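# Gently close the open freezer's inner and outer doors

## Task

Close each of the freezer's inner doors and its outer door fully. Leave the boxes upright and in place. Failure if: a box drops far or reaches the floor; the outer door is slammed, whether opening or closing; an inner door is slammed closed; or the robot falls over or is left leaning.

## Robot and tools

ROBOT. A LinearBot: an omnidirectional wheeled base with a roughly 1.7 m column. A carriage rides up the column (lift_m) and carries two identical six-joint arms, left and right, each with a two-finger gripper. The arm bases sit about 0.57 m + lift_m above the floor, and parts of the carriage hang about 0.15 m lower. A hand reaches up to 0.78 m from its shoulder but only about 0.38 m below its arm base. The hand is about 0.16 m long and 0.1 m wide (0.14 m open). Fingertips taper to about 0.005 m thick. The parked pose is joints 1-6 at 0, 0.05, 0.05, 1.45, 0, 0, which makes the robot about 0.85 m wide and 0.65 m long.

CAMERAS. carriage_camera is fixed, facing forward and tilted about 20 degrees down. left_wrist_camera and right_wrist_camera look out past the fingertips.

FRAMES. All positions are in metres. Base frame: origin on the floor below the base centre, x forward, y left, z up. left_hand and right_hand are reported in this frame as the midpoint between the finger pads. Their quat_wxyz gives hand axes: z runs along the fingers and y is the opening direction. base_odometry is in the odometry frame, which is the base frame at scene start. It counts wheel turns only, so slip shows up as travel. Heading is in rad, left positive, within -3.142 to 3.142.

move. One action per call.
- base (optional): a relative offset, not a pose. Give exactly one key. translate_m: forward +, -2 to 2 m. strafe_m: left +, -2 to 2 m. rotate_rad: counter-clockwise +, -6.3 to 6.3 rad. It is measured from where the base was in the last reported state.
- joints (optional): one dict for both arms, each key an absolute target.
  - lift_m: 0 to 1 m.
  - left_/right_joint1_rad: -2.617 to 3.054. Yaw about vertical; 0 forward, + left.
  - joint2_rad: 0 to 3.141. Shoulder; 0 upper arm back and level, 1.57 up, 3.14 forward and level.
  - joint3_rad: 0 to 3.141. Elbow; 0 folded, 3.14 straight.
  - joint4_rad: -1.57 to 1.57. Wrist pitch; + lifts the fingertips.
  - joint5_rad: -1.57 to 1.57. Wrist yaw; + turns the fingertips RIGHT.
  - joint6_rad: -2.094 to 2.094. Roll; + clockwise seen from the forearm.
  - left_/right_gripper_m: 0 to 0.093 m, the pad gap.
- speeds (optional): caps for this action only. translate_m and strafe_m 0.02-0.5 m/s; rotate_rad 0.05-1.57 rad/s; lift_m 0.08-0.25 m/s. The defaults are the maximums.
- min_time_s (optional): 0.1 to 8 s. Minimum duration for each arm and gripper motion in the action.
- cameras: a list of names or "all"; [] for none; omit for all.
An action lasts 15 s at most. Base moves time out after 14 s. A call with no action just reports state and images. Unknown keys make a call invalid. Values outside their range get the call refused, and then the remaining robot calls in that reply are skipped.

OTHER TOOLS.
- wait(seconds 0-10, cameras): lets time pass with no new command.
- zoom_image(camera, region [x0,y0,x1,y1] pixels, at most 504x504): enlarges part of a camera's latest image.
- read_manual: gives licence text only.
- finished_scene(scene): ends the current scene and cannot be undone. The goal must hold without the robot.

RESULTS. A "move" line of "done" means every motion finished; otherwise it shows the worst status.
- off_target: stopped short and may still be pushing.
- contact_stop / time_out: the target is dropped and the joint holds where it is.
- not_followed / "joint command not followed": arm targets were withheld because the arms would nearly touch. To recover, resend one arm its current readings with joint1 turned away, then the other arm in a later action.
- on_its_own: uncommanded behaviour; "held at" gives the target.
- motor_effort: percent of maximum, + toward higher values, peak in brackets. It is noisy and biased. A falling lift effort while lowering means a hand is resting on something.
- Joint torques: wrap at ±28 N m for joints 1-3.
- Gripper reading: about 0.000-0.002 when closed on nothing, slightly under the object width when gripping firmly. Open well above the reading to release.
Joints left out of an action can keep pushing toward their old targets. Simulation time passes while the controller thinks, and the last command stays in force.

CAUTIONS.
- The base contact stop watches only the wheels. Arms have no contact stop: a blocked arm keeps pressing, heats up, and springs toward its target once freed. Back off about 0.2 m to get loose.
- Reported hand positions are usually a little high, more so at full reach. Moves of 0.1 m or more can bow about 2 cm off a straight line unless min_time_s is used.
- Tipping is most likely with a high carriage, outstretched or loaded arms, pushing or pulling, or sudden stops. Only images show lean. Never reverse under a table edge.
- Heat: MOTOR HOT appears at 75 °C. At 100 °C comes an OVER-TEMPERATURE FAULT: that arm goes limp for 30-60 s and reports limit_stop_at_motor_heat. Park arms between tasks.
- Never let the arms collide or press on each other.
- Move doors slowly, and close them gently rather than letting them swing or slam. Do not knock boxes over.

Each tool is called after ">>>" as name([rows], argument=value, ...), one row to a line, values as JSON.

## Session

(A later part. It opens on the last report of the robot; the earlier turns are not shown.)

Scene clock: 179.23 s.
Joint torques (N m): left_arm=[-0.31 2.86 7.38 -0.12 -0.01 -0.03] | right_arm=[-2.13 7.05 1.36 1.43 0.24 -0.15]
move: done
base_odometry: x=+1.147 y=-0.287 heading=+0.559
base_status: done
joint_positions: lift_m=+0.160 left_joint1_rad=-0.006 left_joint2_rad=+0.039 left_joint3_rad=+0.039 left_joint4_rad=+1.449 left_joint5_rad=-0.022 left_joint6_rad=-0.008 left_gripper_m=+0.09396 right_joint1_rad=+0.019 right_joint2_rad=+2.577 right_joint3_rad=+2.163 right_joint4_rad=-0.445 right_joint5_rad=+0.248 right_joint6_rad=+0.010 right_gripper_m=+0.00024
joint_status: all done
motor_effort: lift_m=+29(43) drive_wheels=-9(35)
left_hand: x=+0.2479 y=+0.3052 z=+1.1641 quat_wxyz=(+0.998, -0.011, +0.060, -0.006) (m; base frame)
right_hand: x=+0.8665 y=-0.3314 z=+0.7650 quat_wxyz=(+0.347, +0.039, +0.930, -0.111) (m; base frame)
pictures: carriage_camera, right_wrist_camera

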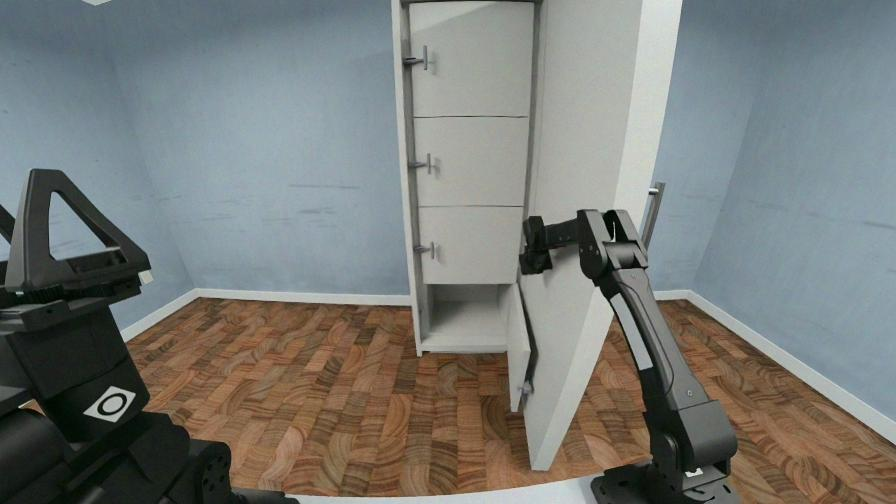

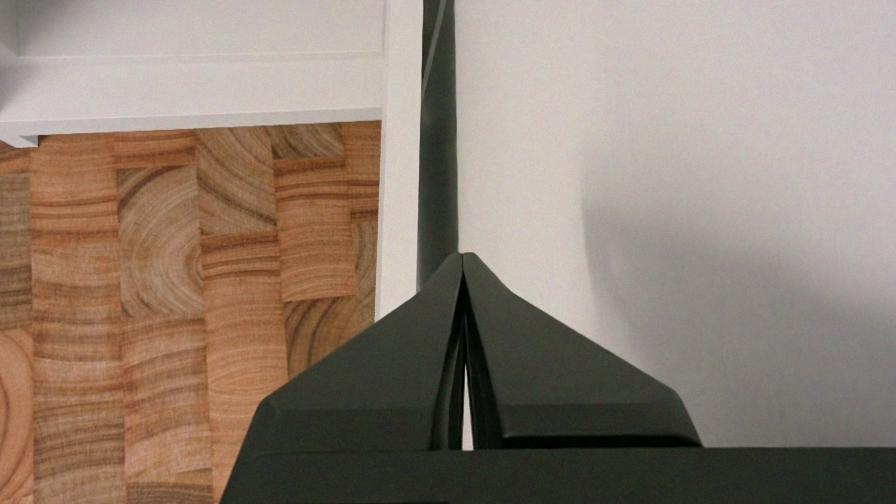

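>>> move(base={"strafe_m": 0.035}, speeds={"strafe_m": 0.05}, cameras=[])

>>> move(joints={"right_joint1_rad": 0.0, "right_joint2_rad": 2.8, "right_joint3_rad": 2.1, "right_joint4_rad": -0.44, "right_joint5_rad": 0.2, "lift_m": 0.16}, min_time_s=1, cameras=["carriage_camera","right_wrist_camera"])

Scene clock: 182.57 s.
move: done
base_status: done
motor_effort: lift_m=+29(29) drive_wheels=-10(13)
pictures: none

Scene clock: 183.87 s.
Joint torques (N m): left_arm=[-0.34 2.85 7.47 -0.12 -0.01 -0.02] | right_arm=[-3.43 3.03 2.19 1.38 0.11 -0.12]
move: off_target
base_odometry: x=+1.128 y=-0.257 heading=+0.558
joint_positions: lift_m=+0.160 left_joint1_rad=-0.006 left_joint2_rad=+0.039 left_joint3_rad=+0.039 left_joint4_rad=+1.449 left_joint5_rad=-0.022 left_joint6_rad=-0.008 left_gripper_m=+0.09396 right_joint1_rad=+0.037 right_joint2_rad=+2.618 right_joint3_rad=+2.154 right_joint4_rad=-0.446 right_joint5_rad=+0.211 right_joint6_rad=+0.009 right_gripper_m=+0.00024
joint_status: right_joint1_rad off_target (ended at +0.037, target +0.000); right_joint2_rad off_target (ended at +2.618, target +2.800); the others done
motor_effort: lift_m=+29(29) drive_wheels=-10(10)
left_hand: x=+0.2479 y=+0.3052 z=+1.1641 quat_wxyz=(+0.998, -0.011, +0.060, -0.006) (m; base frame)
right_hand: x=+0.8613 y=-0.3139 z=+0.7349 quat_wxyz=(+0.325, +0.021, +0.941, -0.092) (m; base frame)
pictures: carriage_camera, right_wrist_camera

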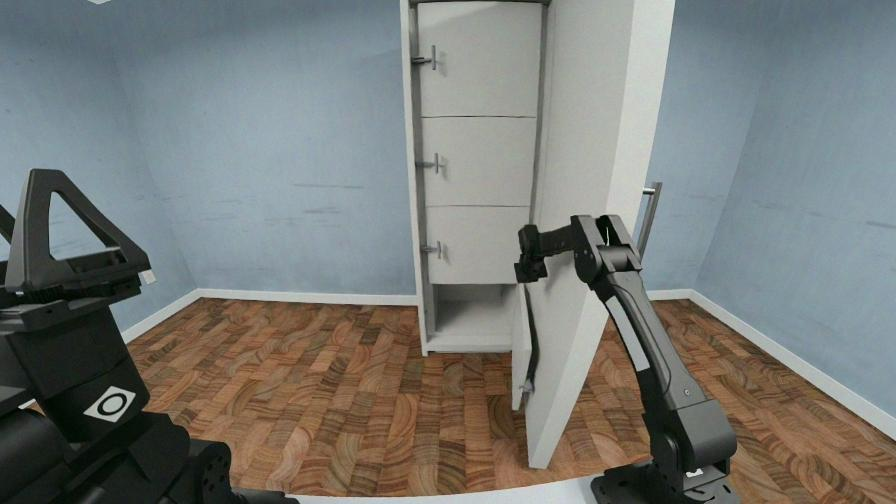

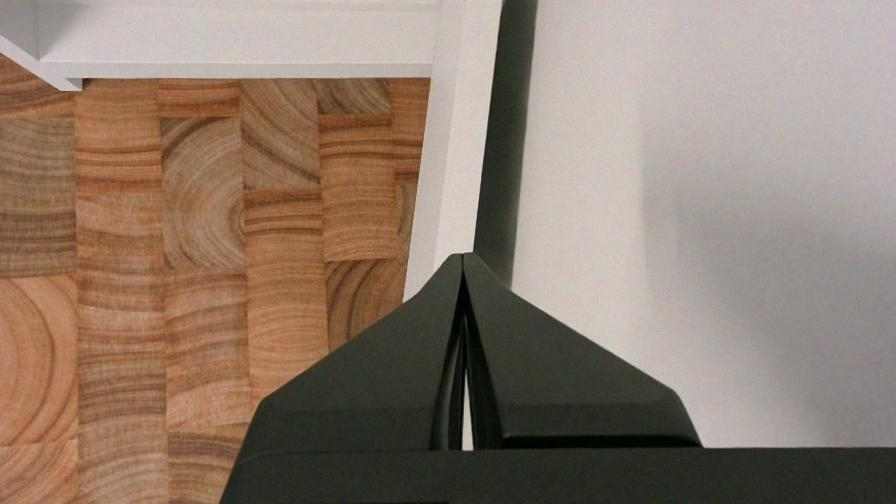

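>>> move(base={"strafe_m": 0.03}, speeds={"strafe_m": 0.05}, joints={"right_joint1_rad": 0.0, "right_joint2_rad": 2.8, "right_joint5_rad": 0.36}, cameras=["right_wrist_camera"])

Scene clock: 188.37 s.
Joint torques (N m): left_arm=[-0.39 2.92 7.43 -0.12 0 -0.05] | right_arm=[-3.9 -0.83 2.97 1.28 0.41 -0.18]
move: off_target
base_odometry: x=+1.113 y=-0.231 heading=+0.557
base_status: done
joint_positions: lift_m=+0.160 left_joint1_rad=-0.006 left_joint2_rad=+0.039 left_joint3_rad=+0.039 left_joint4_rad=+1.449 left_joint5_rad=-0.022 left_joint6_rad=-0.008 left_gripper_m=+0.09396 right_joint1_rad=+0.045 right_joint2_rad=+2.658 right_joint3_rad=+2.146 right_joint4_rad=-0.446 right_joint5_rad=+0.347 right_joint6_rad=+0.009 right_gripper_m=+0.00024
joint_status: right_joint1_rad off_target (ended at +0.045, target +0.000); right_joint2_rad off_target (ended at +2.658, target +2.800); the others done
motor_effort: lift_m=+29(29) drive_wheels=-10(13)
left_hand: x=+0.2479 y=+0.3052 z=+1.1641 quat_wxyz=(+0.998, -0.011, +0.060, -0.006) (m; base frame)
right_hand: x=+0.8512 y=-0.3314 z=+0.7118 quat_wxyz=(+0.301, +0.035, +0.940, -0.156) (m; base frame)
pictures: right_wrist_camera

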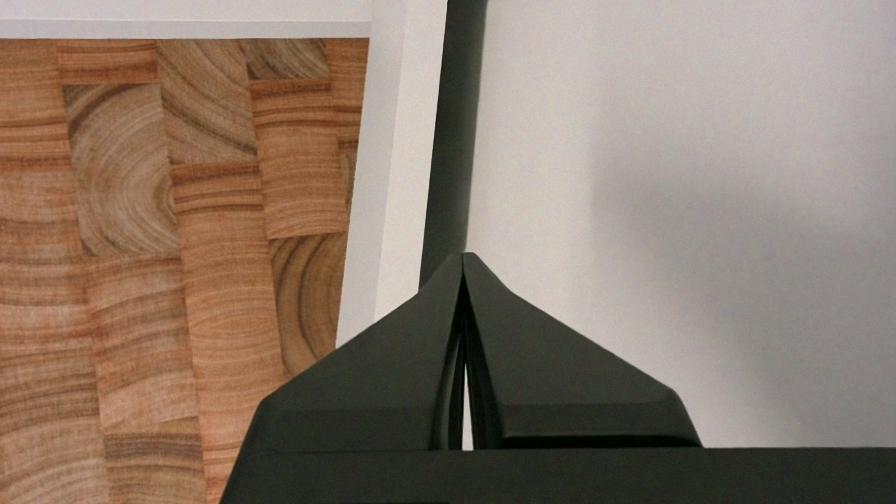

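>>> move(joints={"right_joint5_rad": 0.29, "lift_m": 0.03, "right_joint2_rad": 2.8}, speeds={"lift_m": 0.08}, cameras=["carriage_camera","right_wrist_camera"])

Scene clock: 191.50 s.
Joint torques (N m): left_arm=[-0.35 2.74 7.51 -0.15 0 -0.05] | right_arm=[-3.81 -0.85 2.77 1.28 0.12 -0.13]
move: off_target
base_odometry: x=+1.113 y=-0.231 heading=+0.557
joint_positions: lift_m=+0.031 left_joint1_rad=-0.006 left_joint2_rad=+0.039 left_joint3_rad=+0.039 left_joint4_rad=+1.449 left_joint5_rad=-0.022 left_joint6_rad=-0.008 left_gripper_m=+0.09396 right_joint1_rad=+0.045 right_joint2_rad=+2.658 right_joint3_rad=+2.146 right_joint4_rad=-0.446 right_joint5_rad=+0.299 right_joint6_rad=+0.009 right_gripper_m=+0.00024
joint_status: right_joint2_rad off_target (ended at +2.658, target +2.800); the others done
motor_effort: lift_m=+21(23) drive_wheels=-9(10)
left_hand: x=+0.2479 y=+0.3052 z=+1.0349 quat_wxyz=(+0.998, -0.011, +0.060, -0.006) (m; base frame)
right_hand: x=+0.8524 y=-0.3236 z=+0.5805 quat_wxyz=(+0.302, +0.028, +0.944, -0.134) (m; base frame)
pictures: carriage_camera, right_wrist_camera

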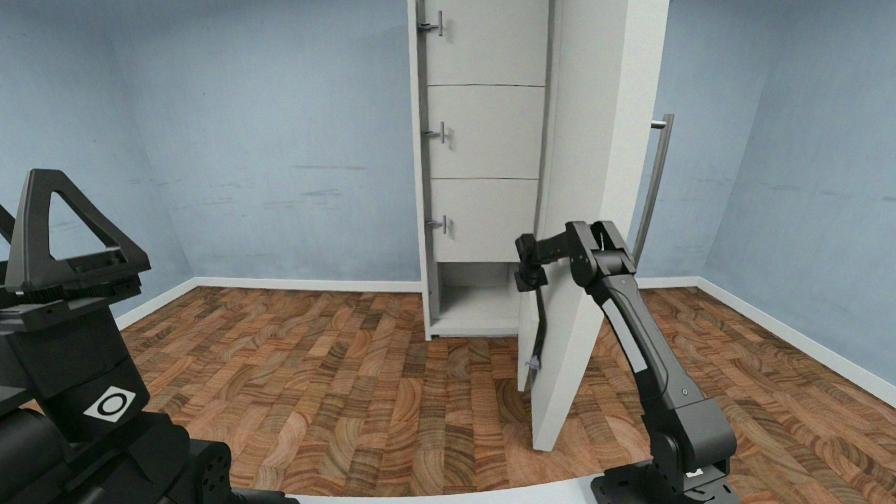

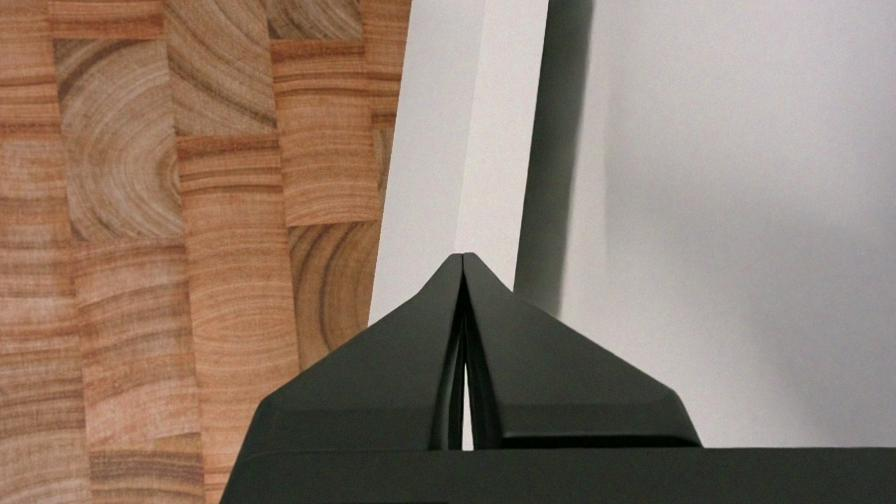

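>>> move(joints={"right_joint5_rad": 0.52}, cameras=["right_wrist_camera"])

Scene clock: 193.87 s.
Joint torques (N m): left_arm=[-0.4 2.85 7.45 -0.11 -0.01 -0.03] | right_arm=[-4.44 -0.91 2.73 1.22 0.45 -0.1]
move: done
base_odometry: x=+1.113 y=-0.231 heading=+0.557
joint_positions: lift_m=+0.031 left_joint1_rad=-0.006 left_joint2_rad=+0.039 left_joint3_rad=+0.039 left_joint4_rad=+1.449 left_joint5_rad=-0.022 left_joint6_rad=-0.008 left_gripper_m=+0.09396 right_joint1_rad=+0.045 right_joint2_rad=+2.658 right_joint3_rad=+2.146 right_joint4_rad=-0.446 right_joint5_rad=+0.506 right_joint6_rad=+0.009 right_gripper_m=+0.00024
joint_status: all done
motor_effort: lift_m=+21(21) drive_wheels=-9(9)
left_hand: x=+0.2479 y=+0.3052 z=+1.0349 quat_wxyz=(+0.998, -0.011, +0.060, -0.006) (m; base frame)
right_hand: x=+0.8459 y=-0.3566 z=+0.5918 quat_wxyz=(+0.298, +0.059, +0.924, -0.231) (m; base frame)
pictures: right_wrist_camera

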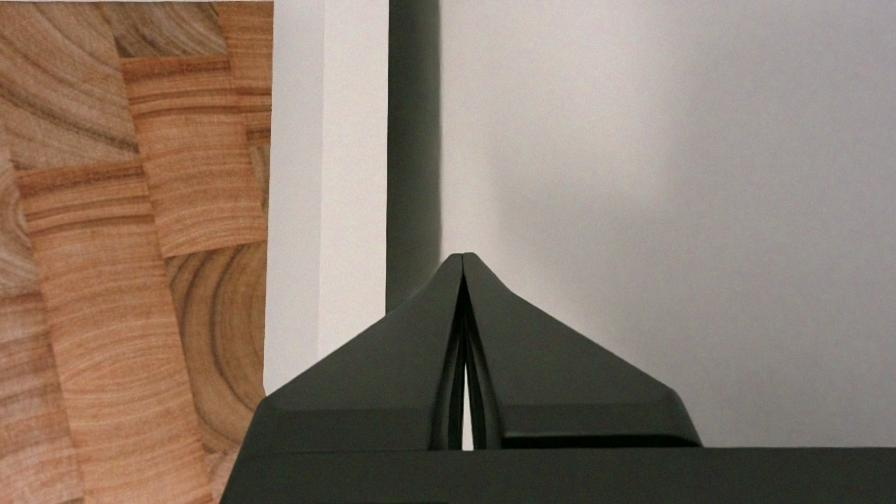

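>>> move(joints={"right_joint5_rad": 0.44, "lift_m": 0.0, "right_joint2_rad": 3.0}, min_time_s=2, speeds={"lift_m": 0.08}, cameras=["carriage_camera","right_wrist_camera"])

Scene clock: 197.67 s.
Joint torques (N m): left_arm=[-0.36 2.96 7.43 -0.11 -0.02 -0.03] | right_arm=[-9.74 10.21 1.09 1.26 0.26 -0.16]
move: off_target
base_odometry: x=+1.113 y=-0.231 heading=+0.557
joint_positions: lift_m=+0.001 left_joint1_rad=-0.006 left_joint2_rad=+0.039 left_joint3_rad=+0.039 left_joint4_rad=+1.449 left_joint5_rad=-0.022 left_joint6_rad=-0.008 left_gripper_m=+0.09396 right_joint1_rad=+0.115 right_joint2_rad=+2.729 right_joint3_rad=+2.164 right_joint4_rad=-0.445 right_joint5_rad=+0.451 right_joint6_rad=+0.009 right_gripper_m=+0.00024
joint_status: right_joint2_rad off_target (ended at +2.729, target +3.000); the others done
motor_effort: lift_m=+22(22) drive_wheels=-10(10)
left_hand: x=+0.2479 y=+0.3052 z=+1.0049 quat_wxyz=(+0.998, -0.011, +0.060, -0.006) (m; base frame)
right_hand: x=+0.8440 y=-0.3048 z=+0.5220 quat_wxyz=(+0.282, +0.012, +0.939, -0.198) (m; base frame)
pictures: carriage_camera, right_wrist_camera

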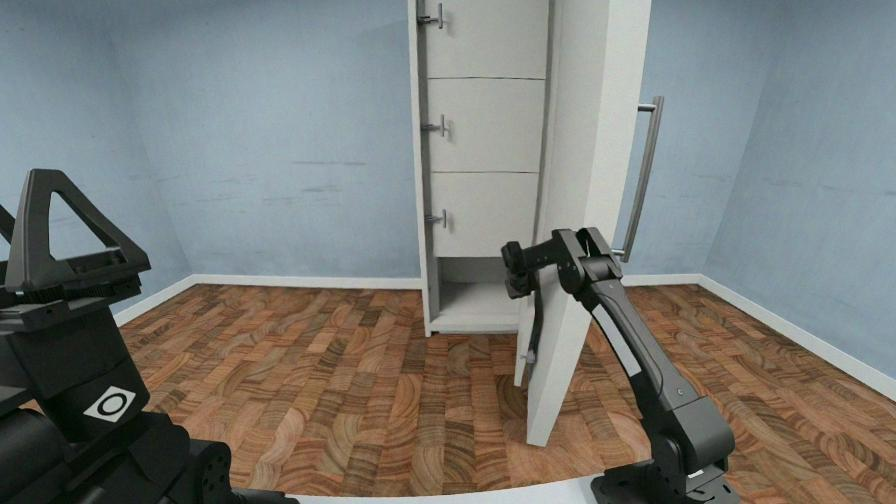

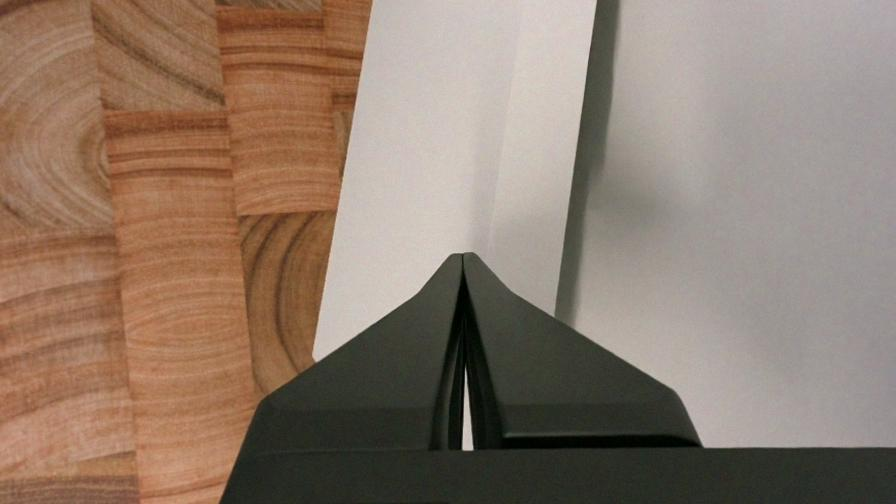

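>>> move(joints={"right_joint2_rad": 2.75, "right_joint5_rad": 0.1, "lift_m": 0.15}, cameras=[])

>>> move(base={"strafe_m": 0.15}, speeds={"strafe_m": 0.1}, cameras=[])

>>> move(joints={"right_joint1_rad": -0.32, "right_joint2_rad": 2.75, "right_joint3_rad": 2.1, "right_joint4_rad": -0.44, "right_joint5_rad": 0.1, "lift_m": 0.06}, min_time_s=1.5, cameras=["carriage_camera","right_wrist_camera"])

Scene clock: 202.77 s.
move: done
joint_status: all done
motor_effort: lift_m=+32(39) drive_wheels=-12(15)
pictures: none

Scene clock: 204.97 s.
move: done
base_status: done
on_its_own: right_joint1_rad moved -0.146 to your old target +0.000
motor_effort: lift_m=+31(32) drive_wheels=-4(7)
pictures: none

Scene clock: 206.87 s.
Joint torques (N m): left_arm=[-0.38 2.88 7.45 -0.13 -0.02 -0.03] | right_arm=[-0.06 -14.97 7.08 1.04 0.2 -0.14]
move: done
base_odometry: x=+1.033 y=-0.104 heading=+0.557
joint_positions: lift_m=+0.060 left_joint1_rad=-0.006 left_joint2_rad=+0.039 left_joint3_rad=+0.039 left_joint4_rad=+1.449 left_joint5_rad=-0.022 left_joint6_rad=-0.008 left_gripper_m=+0.09396 right_joint1_rad=-0.323 right_joint2_rad=+2.756 right_joint3_rad=+2.098 right_joint4_rad=-0.443 right_joint5_rad=+0.091 right_joint6_rad=+0.009 right_gripper_m=+0.00024
joint_status: all done
motor_effort: lift_m=+24(27) drive_wheels=-4(4)
left_hand: x=+0.2479 y=+0.3052 z=+1.0646 quat_wxyz=(+0.998, -0.011, +0.060, -0.006) (m; base frame)
right_hand: x=+0.7871 y=-0.5086 z=+0.5285 quat_wxyz=(+0.223, +0.171, +0.956, -0.080) (m; base frame)
pictures: carriage_camera, right_wrist_camera

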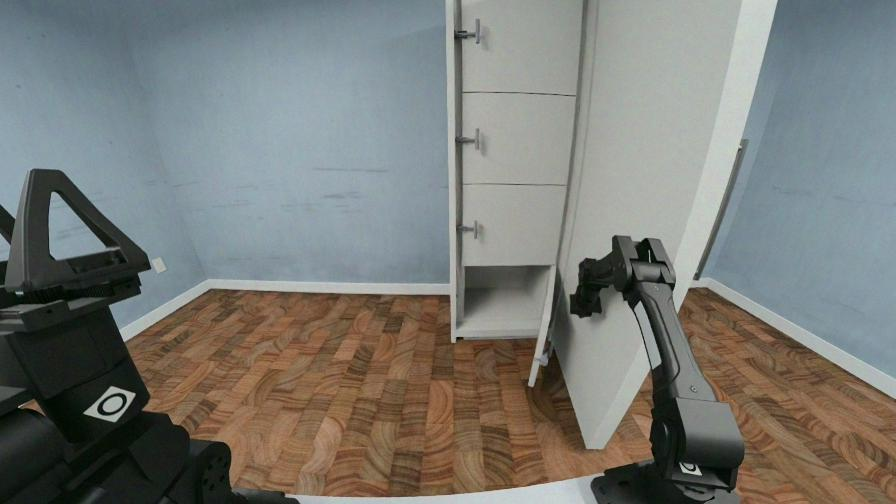

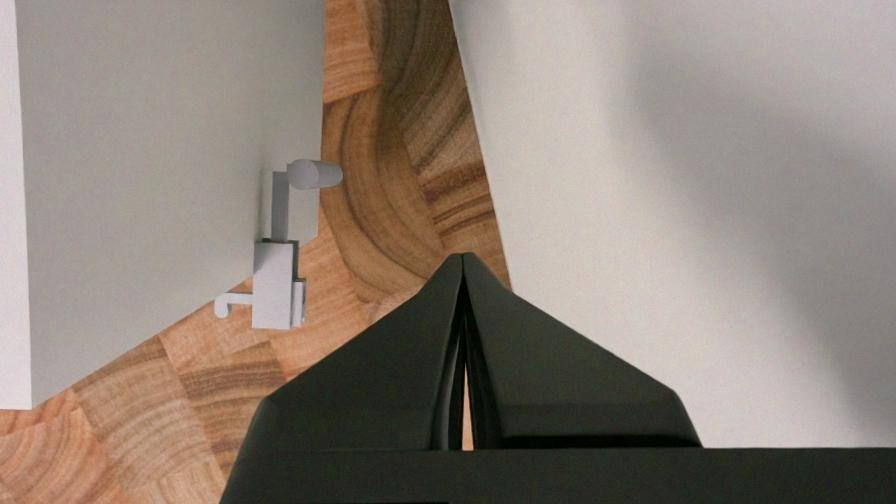

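>>> move(joints={"right_joint2_rad": 2.9, "right_joint5_rad": 0, "lift_m": 0.02}, min_time_s=1, cameras=["right_wrist_camera"])

>>> move(joints={"right_joint1_rad": 0}, min_time_s=3, cameras=["carriage_camera","right_wrist_camera"])

Scene clock: 209.67 s.
move: done
joint_status: all done
motor_effort: lift_m=+24(26) drive_wheels=-4(4)
pictures: right_wrist_camera

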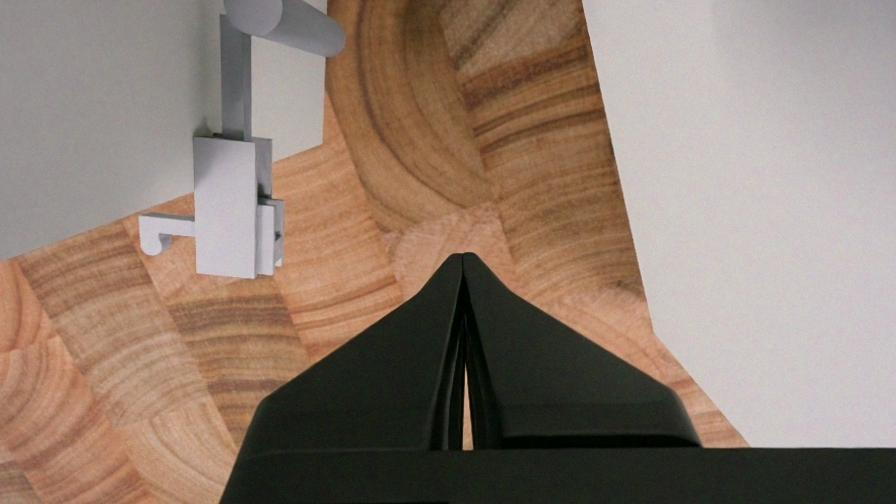

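Scene clock: 212.97 s.
Joint torques (N m): left_arm=[-0.44 2.91 7.47 -0.13 -0.01 -0.04] | right_arm=[0.29 -13.63 6.39 0.9 -0.02 -0.09]
move: done
base_odometry: x=+1.033 y=-0.104 heading=+0.557
joint_positions: lift_m=+0.020 left_joint1_rad=-0.006 left_joint2_rad=+0.039 left_joint3_rad=+0.039 left_joint4_rad=+1.449 left_joint5_rad=-0.022 left_joint6_rad=-0.008 left_gripper_m=+0.09396 right_joint1_rad=-0.005 right_joint2_rad=+2.895 right_joint3_rad=+2.098 right_joint4_rad=-0.441 right_joint5_rad=+0.010 right_joint6_rad=+0.009 right_gripper_m=+0.00024
joint_status: all done
motor_effort: lift_m=+24(24) drive_wheels=-4(4)
left_hand: x=+0.2479 y=+0.3052 z=+1.0246 quat_wxyz=(+0.998, -0.011, +0.060, -0.006) (m; base frame)
right_hand: x=+0.7877 y=-0.3063 z=+0.4090 quat_wxyz=(+0.166, +0.008, +0.986, -0.005) (m; base frame)
pictures: carriage_camera, right_wrist_camera

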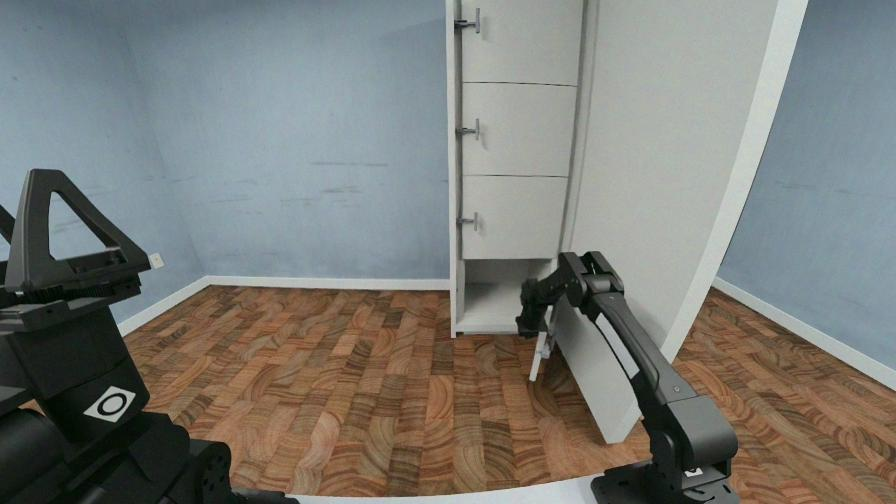

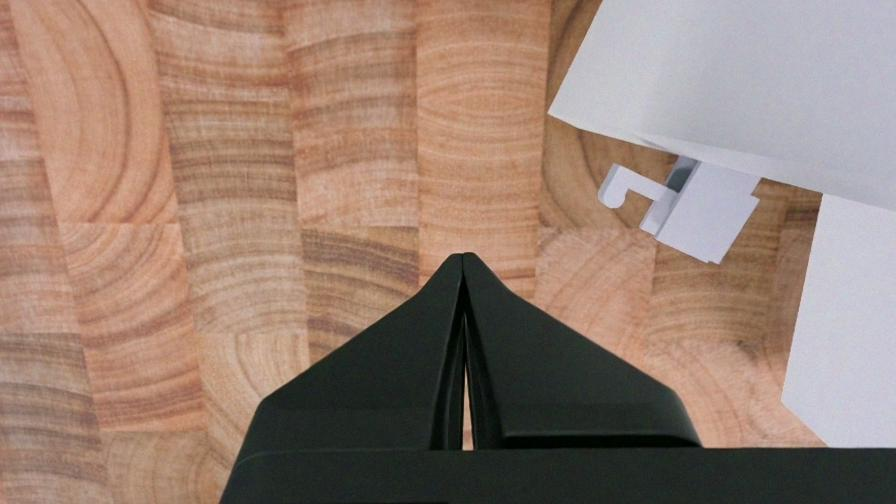

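>>> move(joints={"right_joint1_rad": -0.3}, min_time_s=1.5, cameras=[])

>>> move(base={"translate_m": 0.13}, speeds={"translate_m": 0.08}, cameras=["right_wrist_camera"])

>>> move(joints={"right_joint1_rad": 0.1}, min_time_s=3, cameras=["carriage_camera","right_wrist_camera"])

Scene clock: 216.13 s.
move: done
joint_status: all done
motor_effort: lift_m=+24(24) drive_wheels=-4(4)
pictures: none

Scene clock: 218.43 s.
move: done
base_status: done
motor_effort: lift_m=+24(24) drive_wheels=+2(10)
pictures: right_wrist_camera

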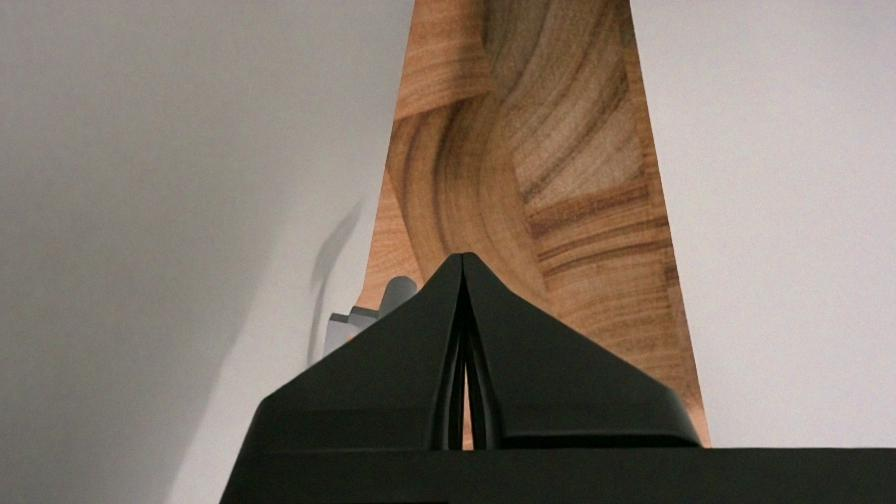

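Scene clock: 221.73 s.
Joint torques (N m): left_arm=[-0.43 2.88 7.47 -0.13 -0.01 -0.03] | right_arm=[0.01 -13.75 6.31 0.81 -0.01 -0.1]
move: done
base_odometry: x=+1.144 y=-0.035 heading=+0.558
joint_positions: lift_m=+0.020 left_joint1_rad=-0.006 left_joint2_rad=+0.039 left_joint3_rad=+0.039 left_joint4_rad=+1.449 left_joint5_rad=-0.022 left_joint6_rad=-0.008 left_gripper_m=+0.09396 right_joint1_rad=+0.096 right_joint2_rad=+2.895 right_joint3_rad=+2.098 right_joint4_rad=-0.441 right_joint5_rad=+0.009 right_joint6_rad=+0.009 right_gripper_m=+0.00024
joint_status: all done
motor_effort: lift_m=+24(24) drive_wheels=-6(7)
left_hand: x=+0.2479 y=+0.3052 z=+1.0246 quat_wxyz=(+0.998, -0.011, +0.060, -0.006) (m; base frame)
right_hand: x=+0.7851 y=-0.2487 z=+0.4089 quat_wxyz=(+0.166, -0.042, +0.985, +0.004) (m; base frame)
pictures: carriage_camera, right_wrist_camera

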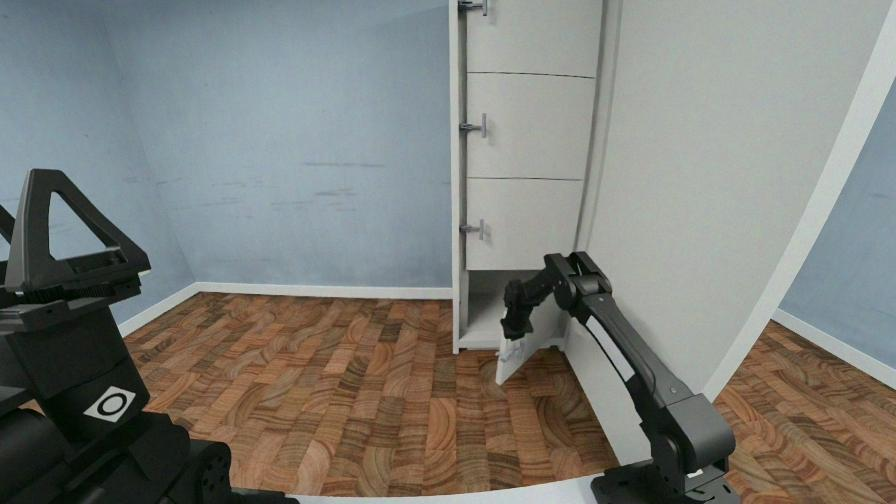

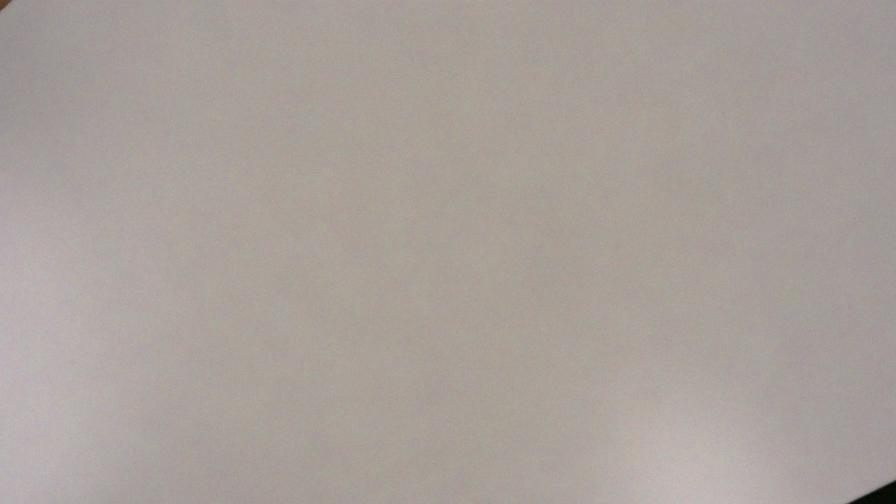

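>>> move(base={"translate_m": -0.12}, cameras=[])

>>> move(joints={"right_joint1_rad": 0.05, "right_joint2_rad": 3.0, "right_joint3_rad": 1.6, "right_joint4_rad": 0.8, "right_joint5_rad": 0, "right_joint6_rad": 0, "lift_m": 0.02}, min_time_s=2, cameras=[])

>>> move(base={"translate_m": 0.18}, speeds={"translate_m": 0.08}, cameras=["carriage_camera","right_wrist_camera"])

Scene clock: 225.07 s.
move: done
base_status: done
motor_effort: lift_m=+24(24) drive_wheels=-8(13)
pictures: none

Scene clock: 227.50 s.
move: done
joint_status: all done
motor_effort: lift_m=+24(24) drive_wheels=-8(8)
pictures: none

Scene clock: 230.47 s.
Joint torques (N m): left_arm=[-0.4 2.77 7.61 -0.14 -0.02 -0.05] | right_arm=[-0.92 -12.12 4.18 1.76 0.11 -0.11]
move: done
base_odometry: x=+1.194 y=-0.003 heading=+0.558
base_status: done
joint_positions: lift_m=+0.020 left_joint1_rad=-0.006 left_joint2_rad=+0.039 left_joint3_rad=+0.039 left_joint4_rad=+1.449 left_joint5_rad=-0.022 left_joint6_rad=-0.008 left_gripper_m=+0.09396 right_joint1_rad=+0.055 right_joint2_rad=+2.992 right_joint3_rad=+1.603 right_joint4_rad=+0.781 right_joint5_rad=+0.009 right_joint6_rad=+0.009 right_gripper_m=+0.00024
motor_effort: lift_m=+24(24) drive_wheels=-6(10)
left_hand: x=+0.2480 y=+0.3052 z=+1.0246 quat_wxyz=(+0.998, -0.011, +0.060, -0.006) (m; base frame)
right_hand: x=+0.8024 y=-0.2709 z=+0.3788 quat_wxyz=(+0.463, -0.018, +0.886, +0.011) (m; base frame)
pictures: carriage_camera, right_wrist_camera

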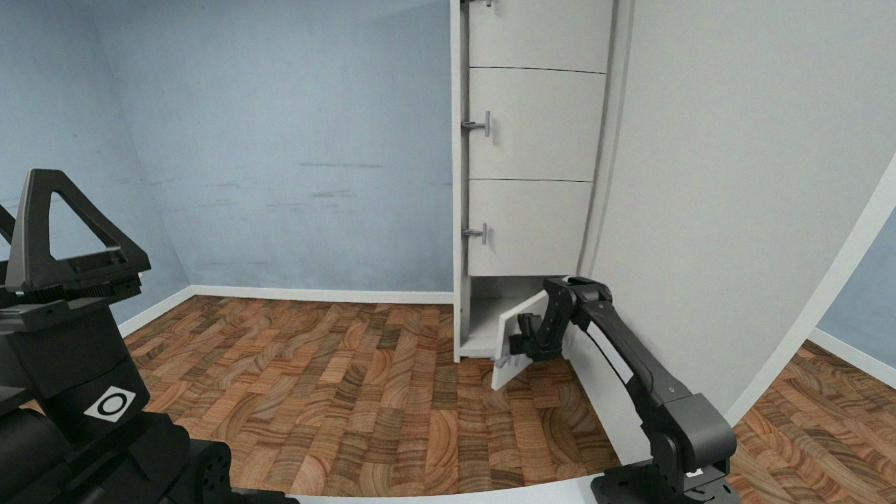

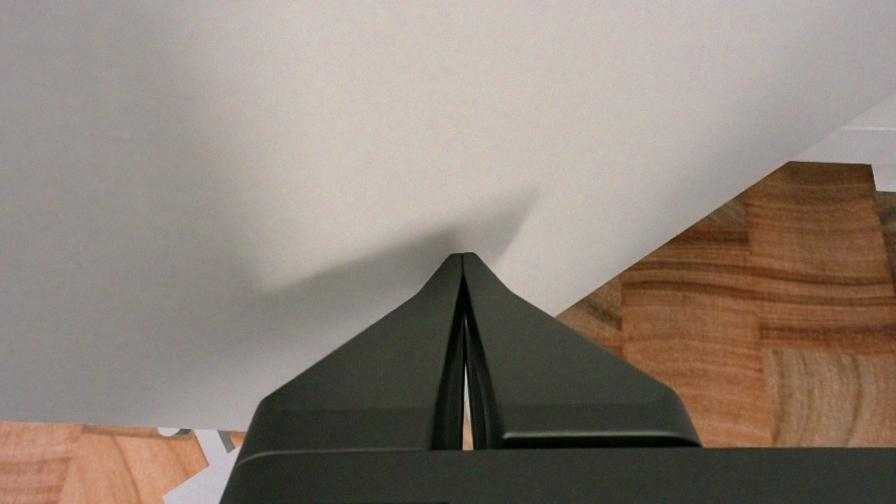

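>>> move(base={"translate_m": 0.2}, speeds={"translate_m": 0.07}, cameras=["carriage_camera"])

>>> move(base={"translate_m": 0.06}, speeds={"translate_m": 0.03}, cameras=["carriage_camera"])

Scene clock: 235.70 s.
move: done
base_status: done
motor_effort: lift_m=+24(24) drive_wheels=+1(9)
pictures: carriage_camera

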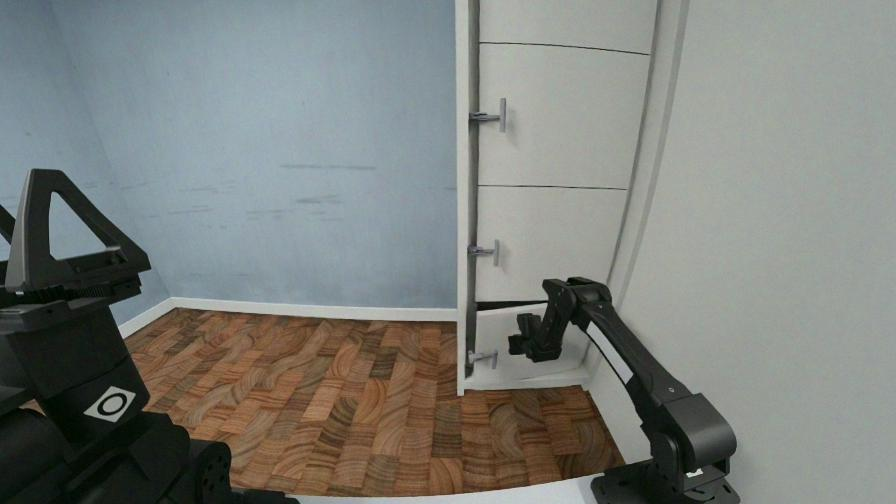

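Scene clock: 238.17 s.
Joint torques (N m): left_arm=[-0.4 2.86 7.51 -0.12 -0.02 -0.04] | right_arm=[-0.88 -12.31 5.91 1.88 0.04 -0.14]
move: done
base_odometry: x=+1.415 y=+0.136 heading=+0.559
base_status: done
joint_positions: lift_m=+0.020 left_joint1_rad=-0.006 left_joint2_rad=+0.039 left_joint3_rad=+0.039 left_joint4_rad=+1.449 left_joint5_rad=-0.022 left_joint6_rad=-0.008 left_gripper_m=+0.09396 right_joint1_rad=+0.054 right_joint2_rad=+3.000 right_joint3_rad=+1.584 right_joint4_rad=+0.761 right_joint5_rad=+0.005 right_joint6_rad=+0.009 right_gripper_m=+0.00024
motor_effort: lift_m=+24(24) drive_wheels=+1(8)
left_hand: x=+0.2479 y=+0.3052 z=+1.0246 quat_wxyz=(+0.998, -0.011, +0.060, -0.006) (m; base frame)
right_hand: x=+0.7896 y=-0.2713 z=+0.3647 quat_wxyz=(+0.442, -0.019, +0.897, +0.012) (m; base frame)
pictures: carriage_camera

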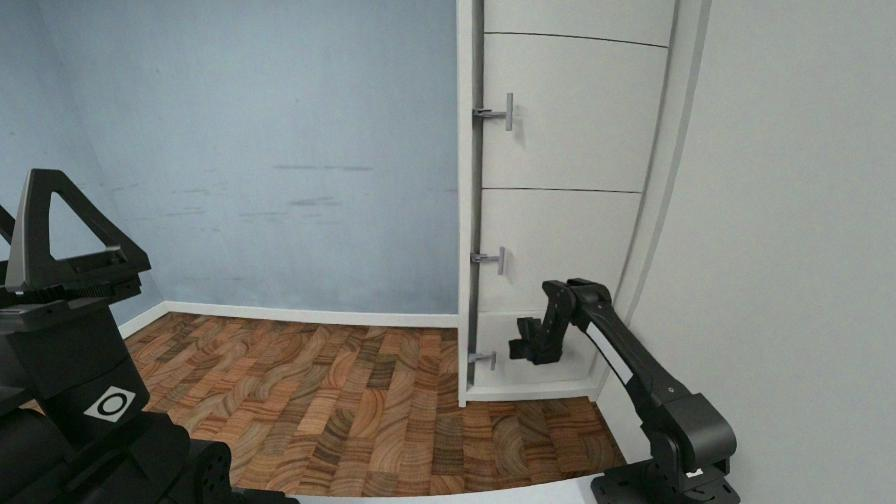

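>>> move(base={"translate_m": 0.025}, speeds={"translate_m": 0.03}, cameras=[])

>>> move(base={"translate_m": -0.66}, speeds={"translate_m": 0.35}, cameras=["carriage_camera"])

>>> zoom_image(camera="carriage_camera", region=[420, 50, 670, 350])

>>> move(base={"strafe_m": -0.51}, joints={"lift_m": 0.38, "right_joint1_rad": 0, "right_joint2_rad": 1.57, "right_joint3_rad": 1.57, "right_joint4_rad": 0}, min_time_s=2, cameras=["carriage_camera","right_wrist_camera"])

Scene clock: 242.27 s.
move: done
base_status: done
motor_effort: lift_m=+24(24) drive_wheels=+1(8)
pictures: none

Scene clock: 245.83 s.
move: done
base_status: done
motor_effort: lift_m=+24(24) drive_wheels=-3(12)
pictures: carriage_camera

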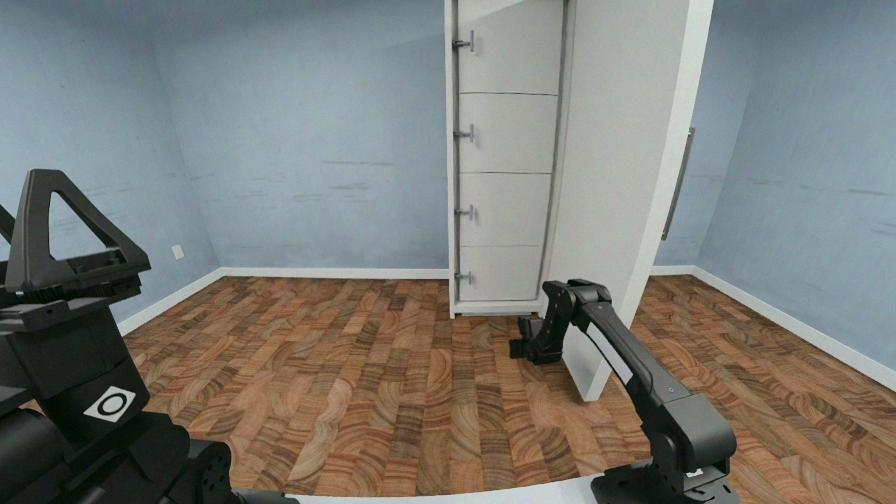

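Scaled by 1.680.

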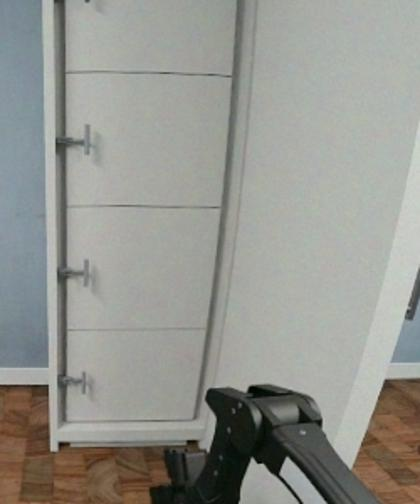

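Scene clock: 249.10 s.
Joint torques (N m): left_arm=[-0.46 2.81 7.49 -0.11 -0.03 -0.03] | right_arm=[0.16 -7.64 8.77 1.97 0.2 0.07]
move: done
base_odometry: x=+1.147 y=-0.633 heading=+0.559
base_status: done
joint_positions: lift_m=+0.380 left_joint1_rad=-0.004 left_joint2_rad=+0.039 left_joint3_rad=+0.039 left_joint4_rad=+1.449 left_joint5_rad=-0.023 left_joint6_rad=-0.008 left_gripper_m=+0.09396 right_joint1_rad=-0.004 right_joint2_rad=+1.575 right_joint3_rad=+1.557 right_joint4_rad=-0.023 right_joint5_rad=-0.013 right_joint6_rad=-0.009 right_gripper_m=+0.00017
joint_status: all done
motor_effort: lift_m=+30(38) drive_wheels=-1(11)
left_hand: x=+0.2479 y=+0.3053 z=+1.3840 quat_wxyz=(+0.998, -0.011, +0.060, -0.005) (m; base frame)
right_hand: x=+0.7298 y=-0.3013 z=+1.3795 quat_wxyz=(+0.693, -0.007, +0.721, +0.000) (m; base frame)
pictures: carriage_camera, right_wrist_camera

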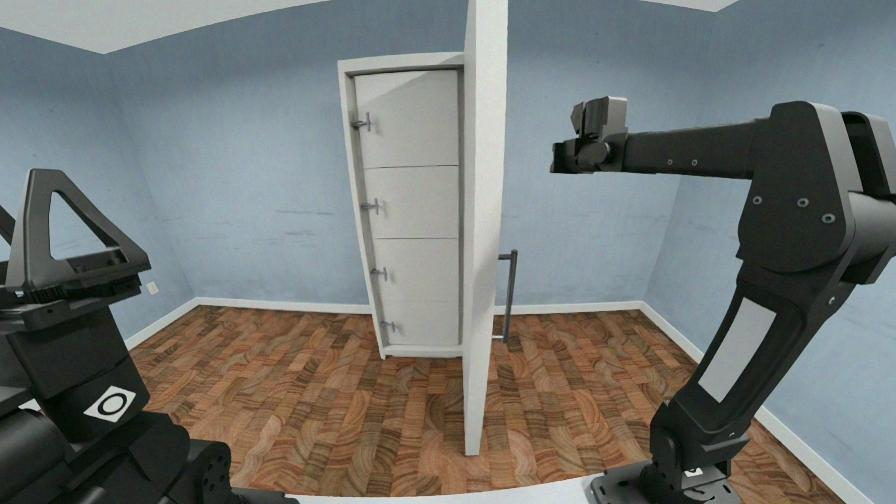

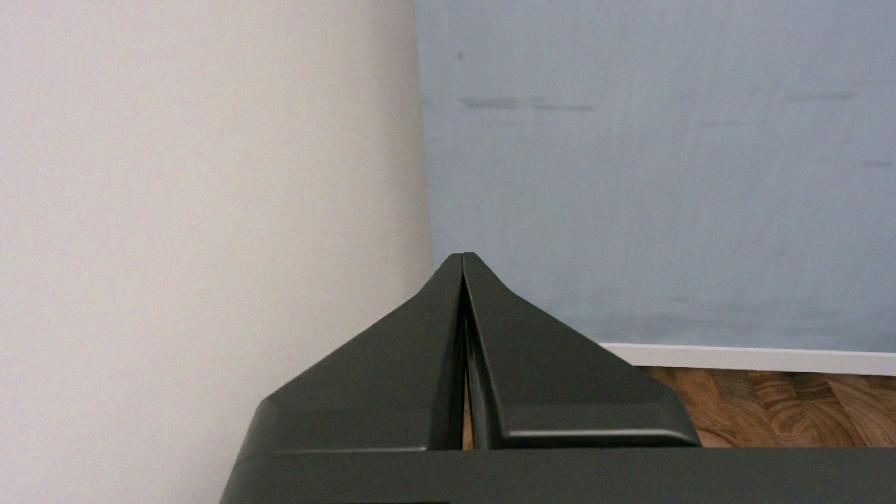

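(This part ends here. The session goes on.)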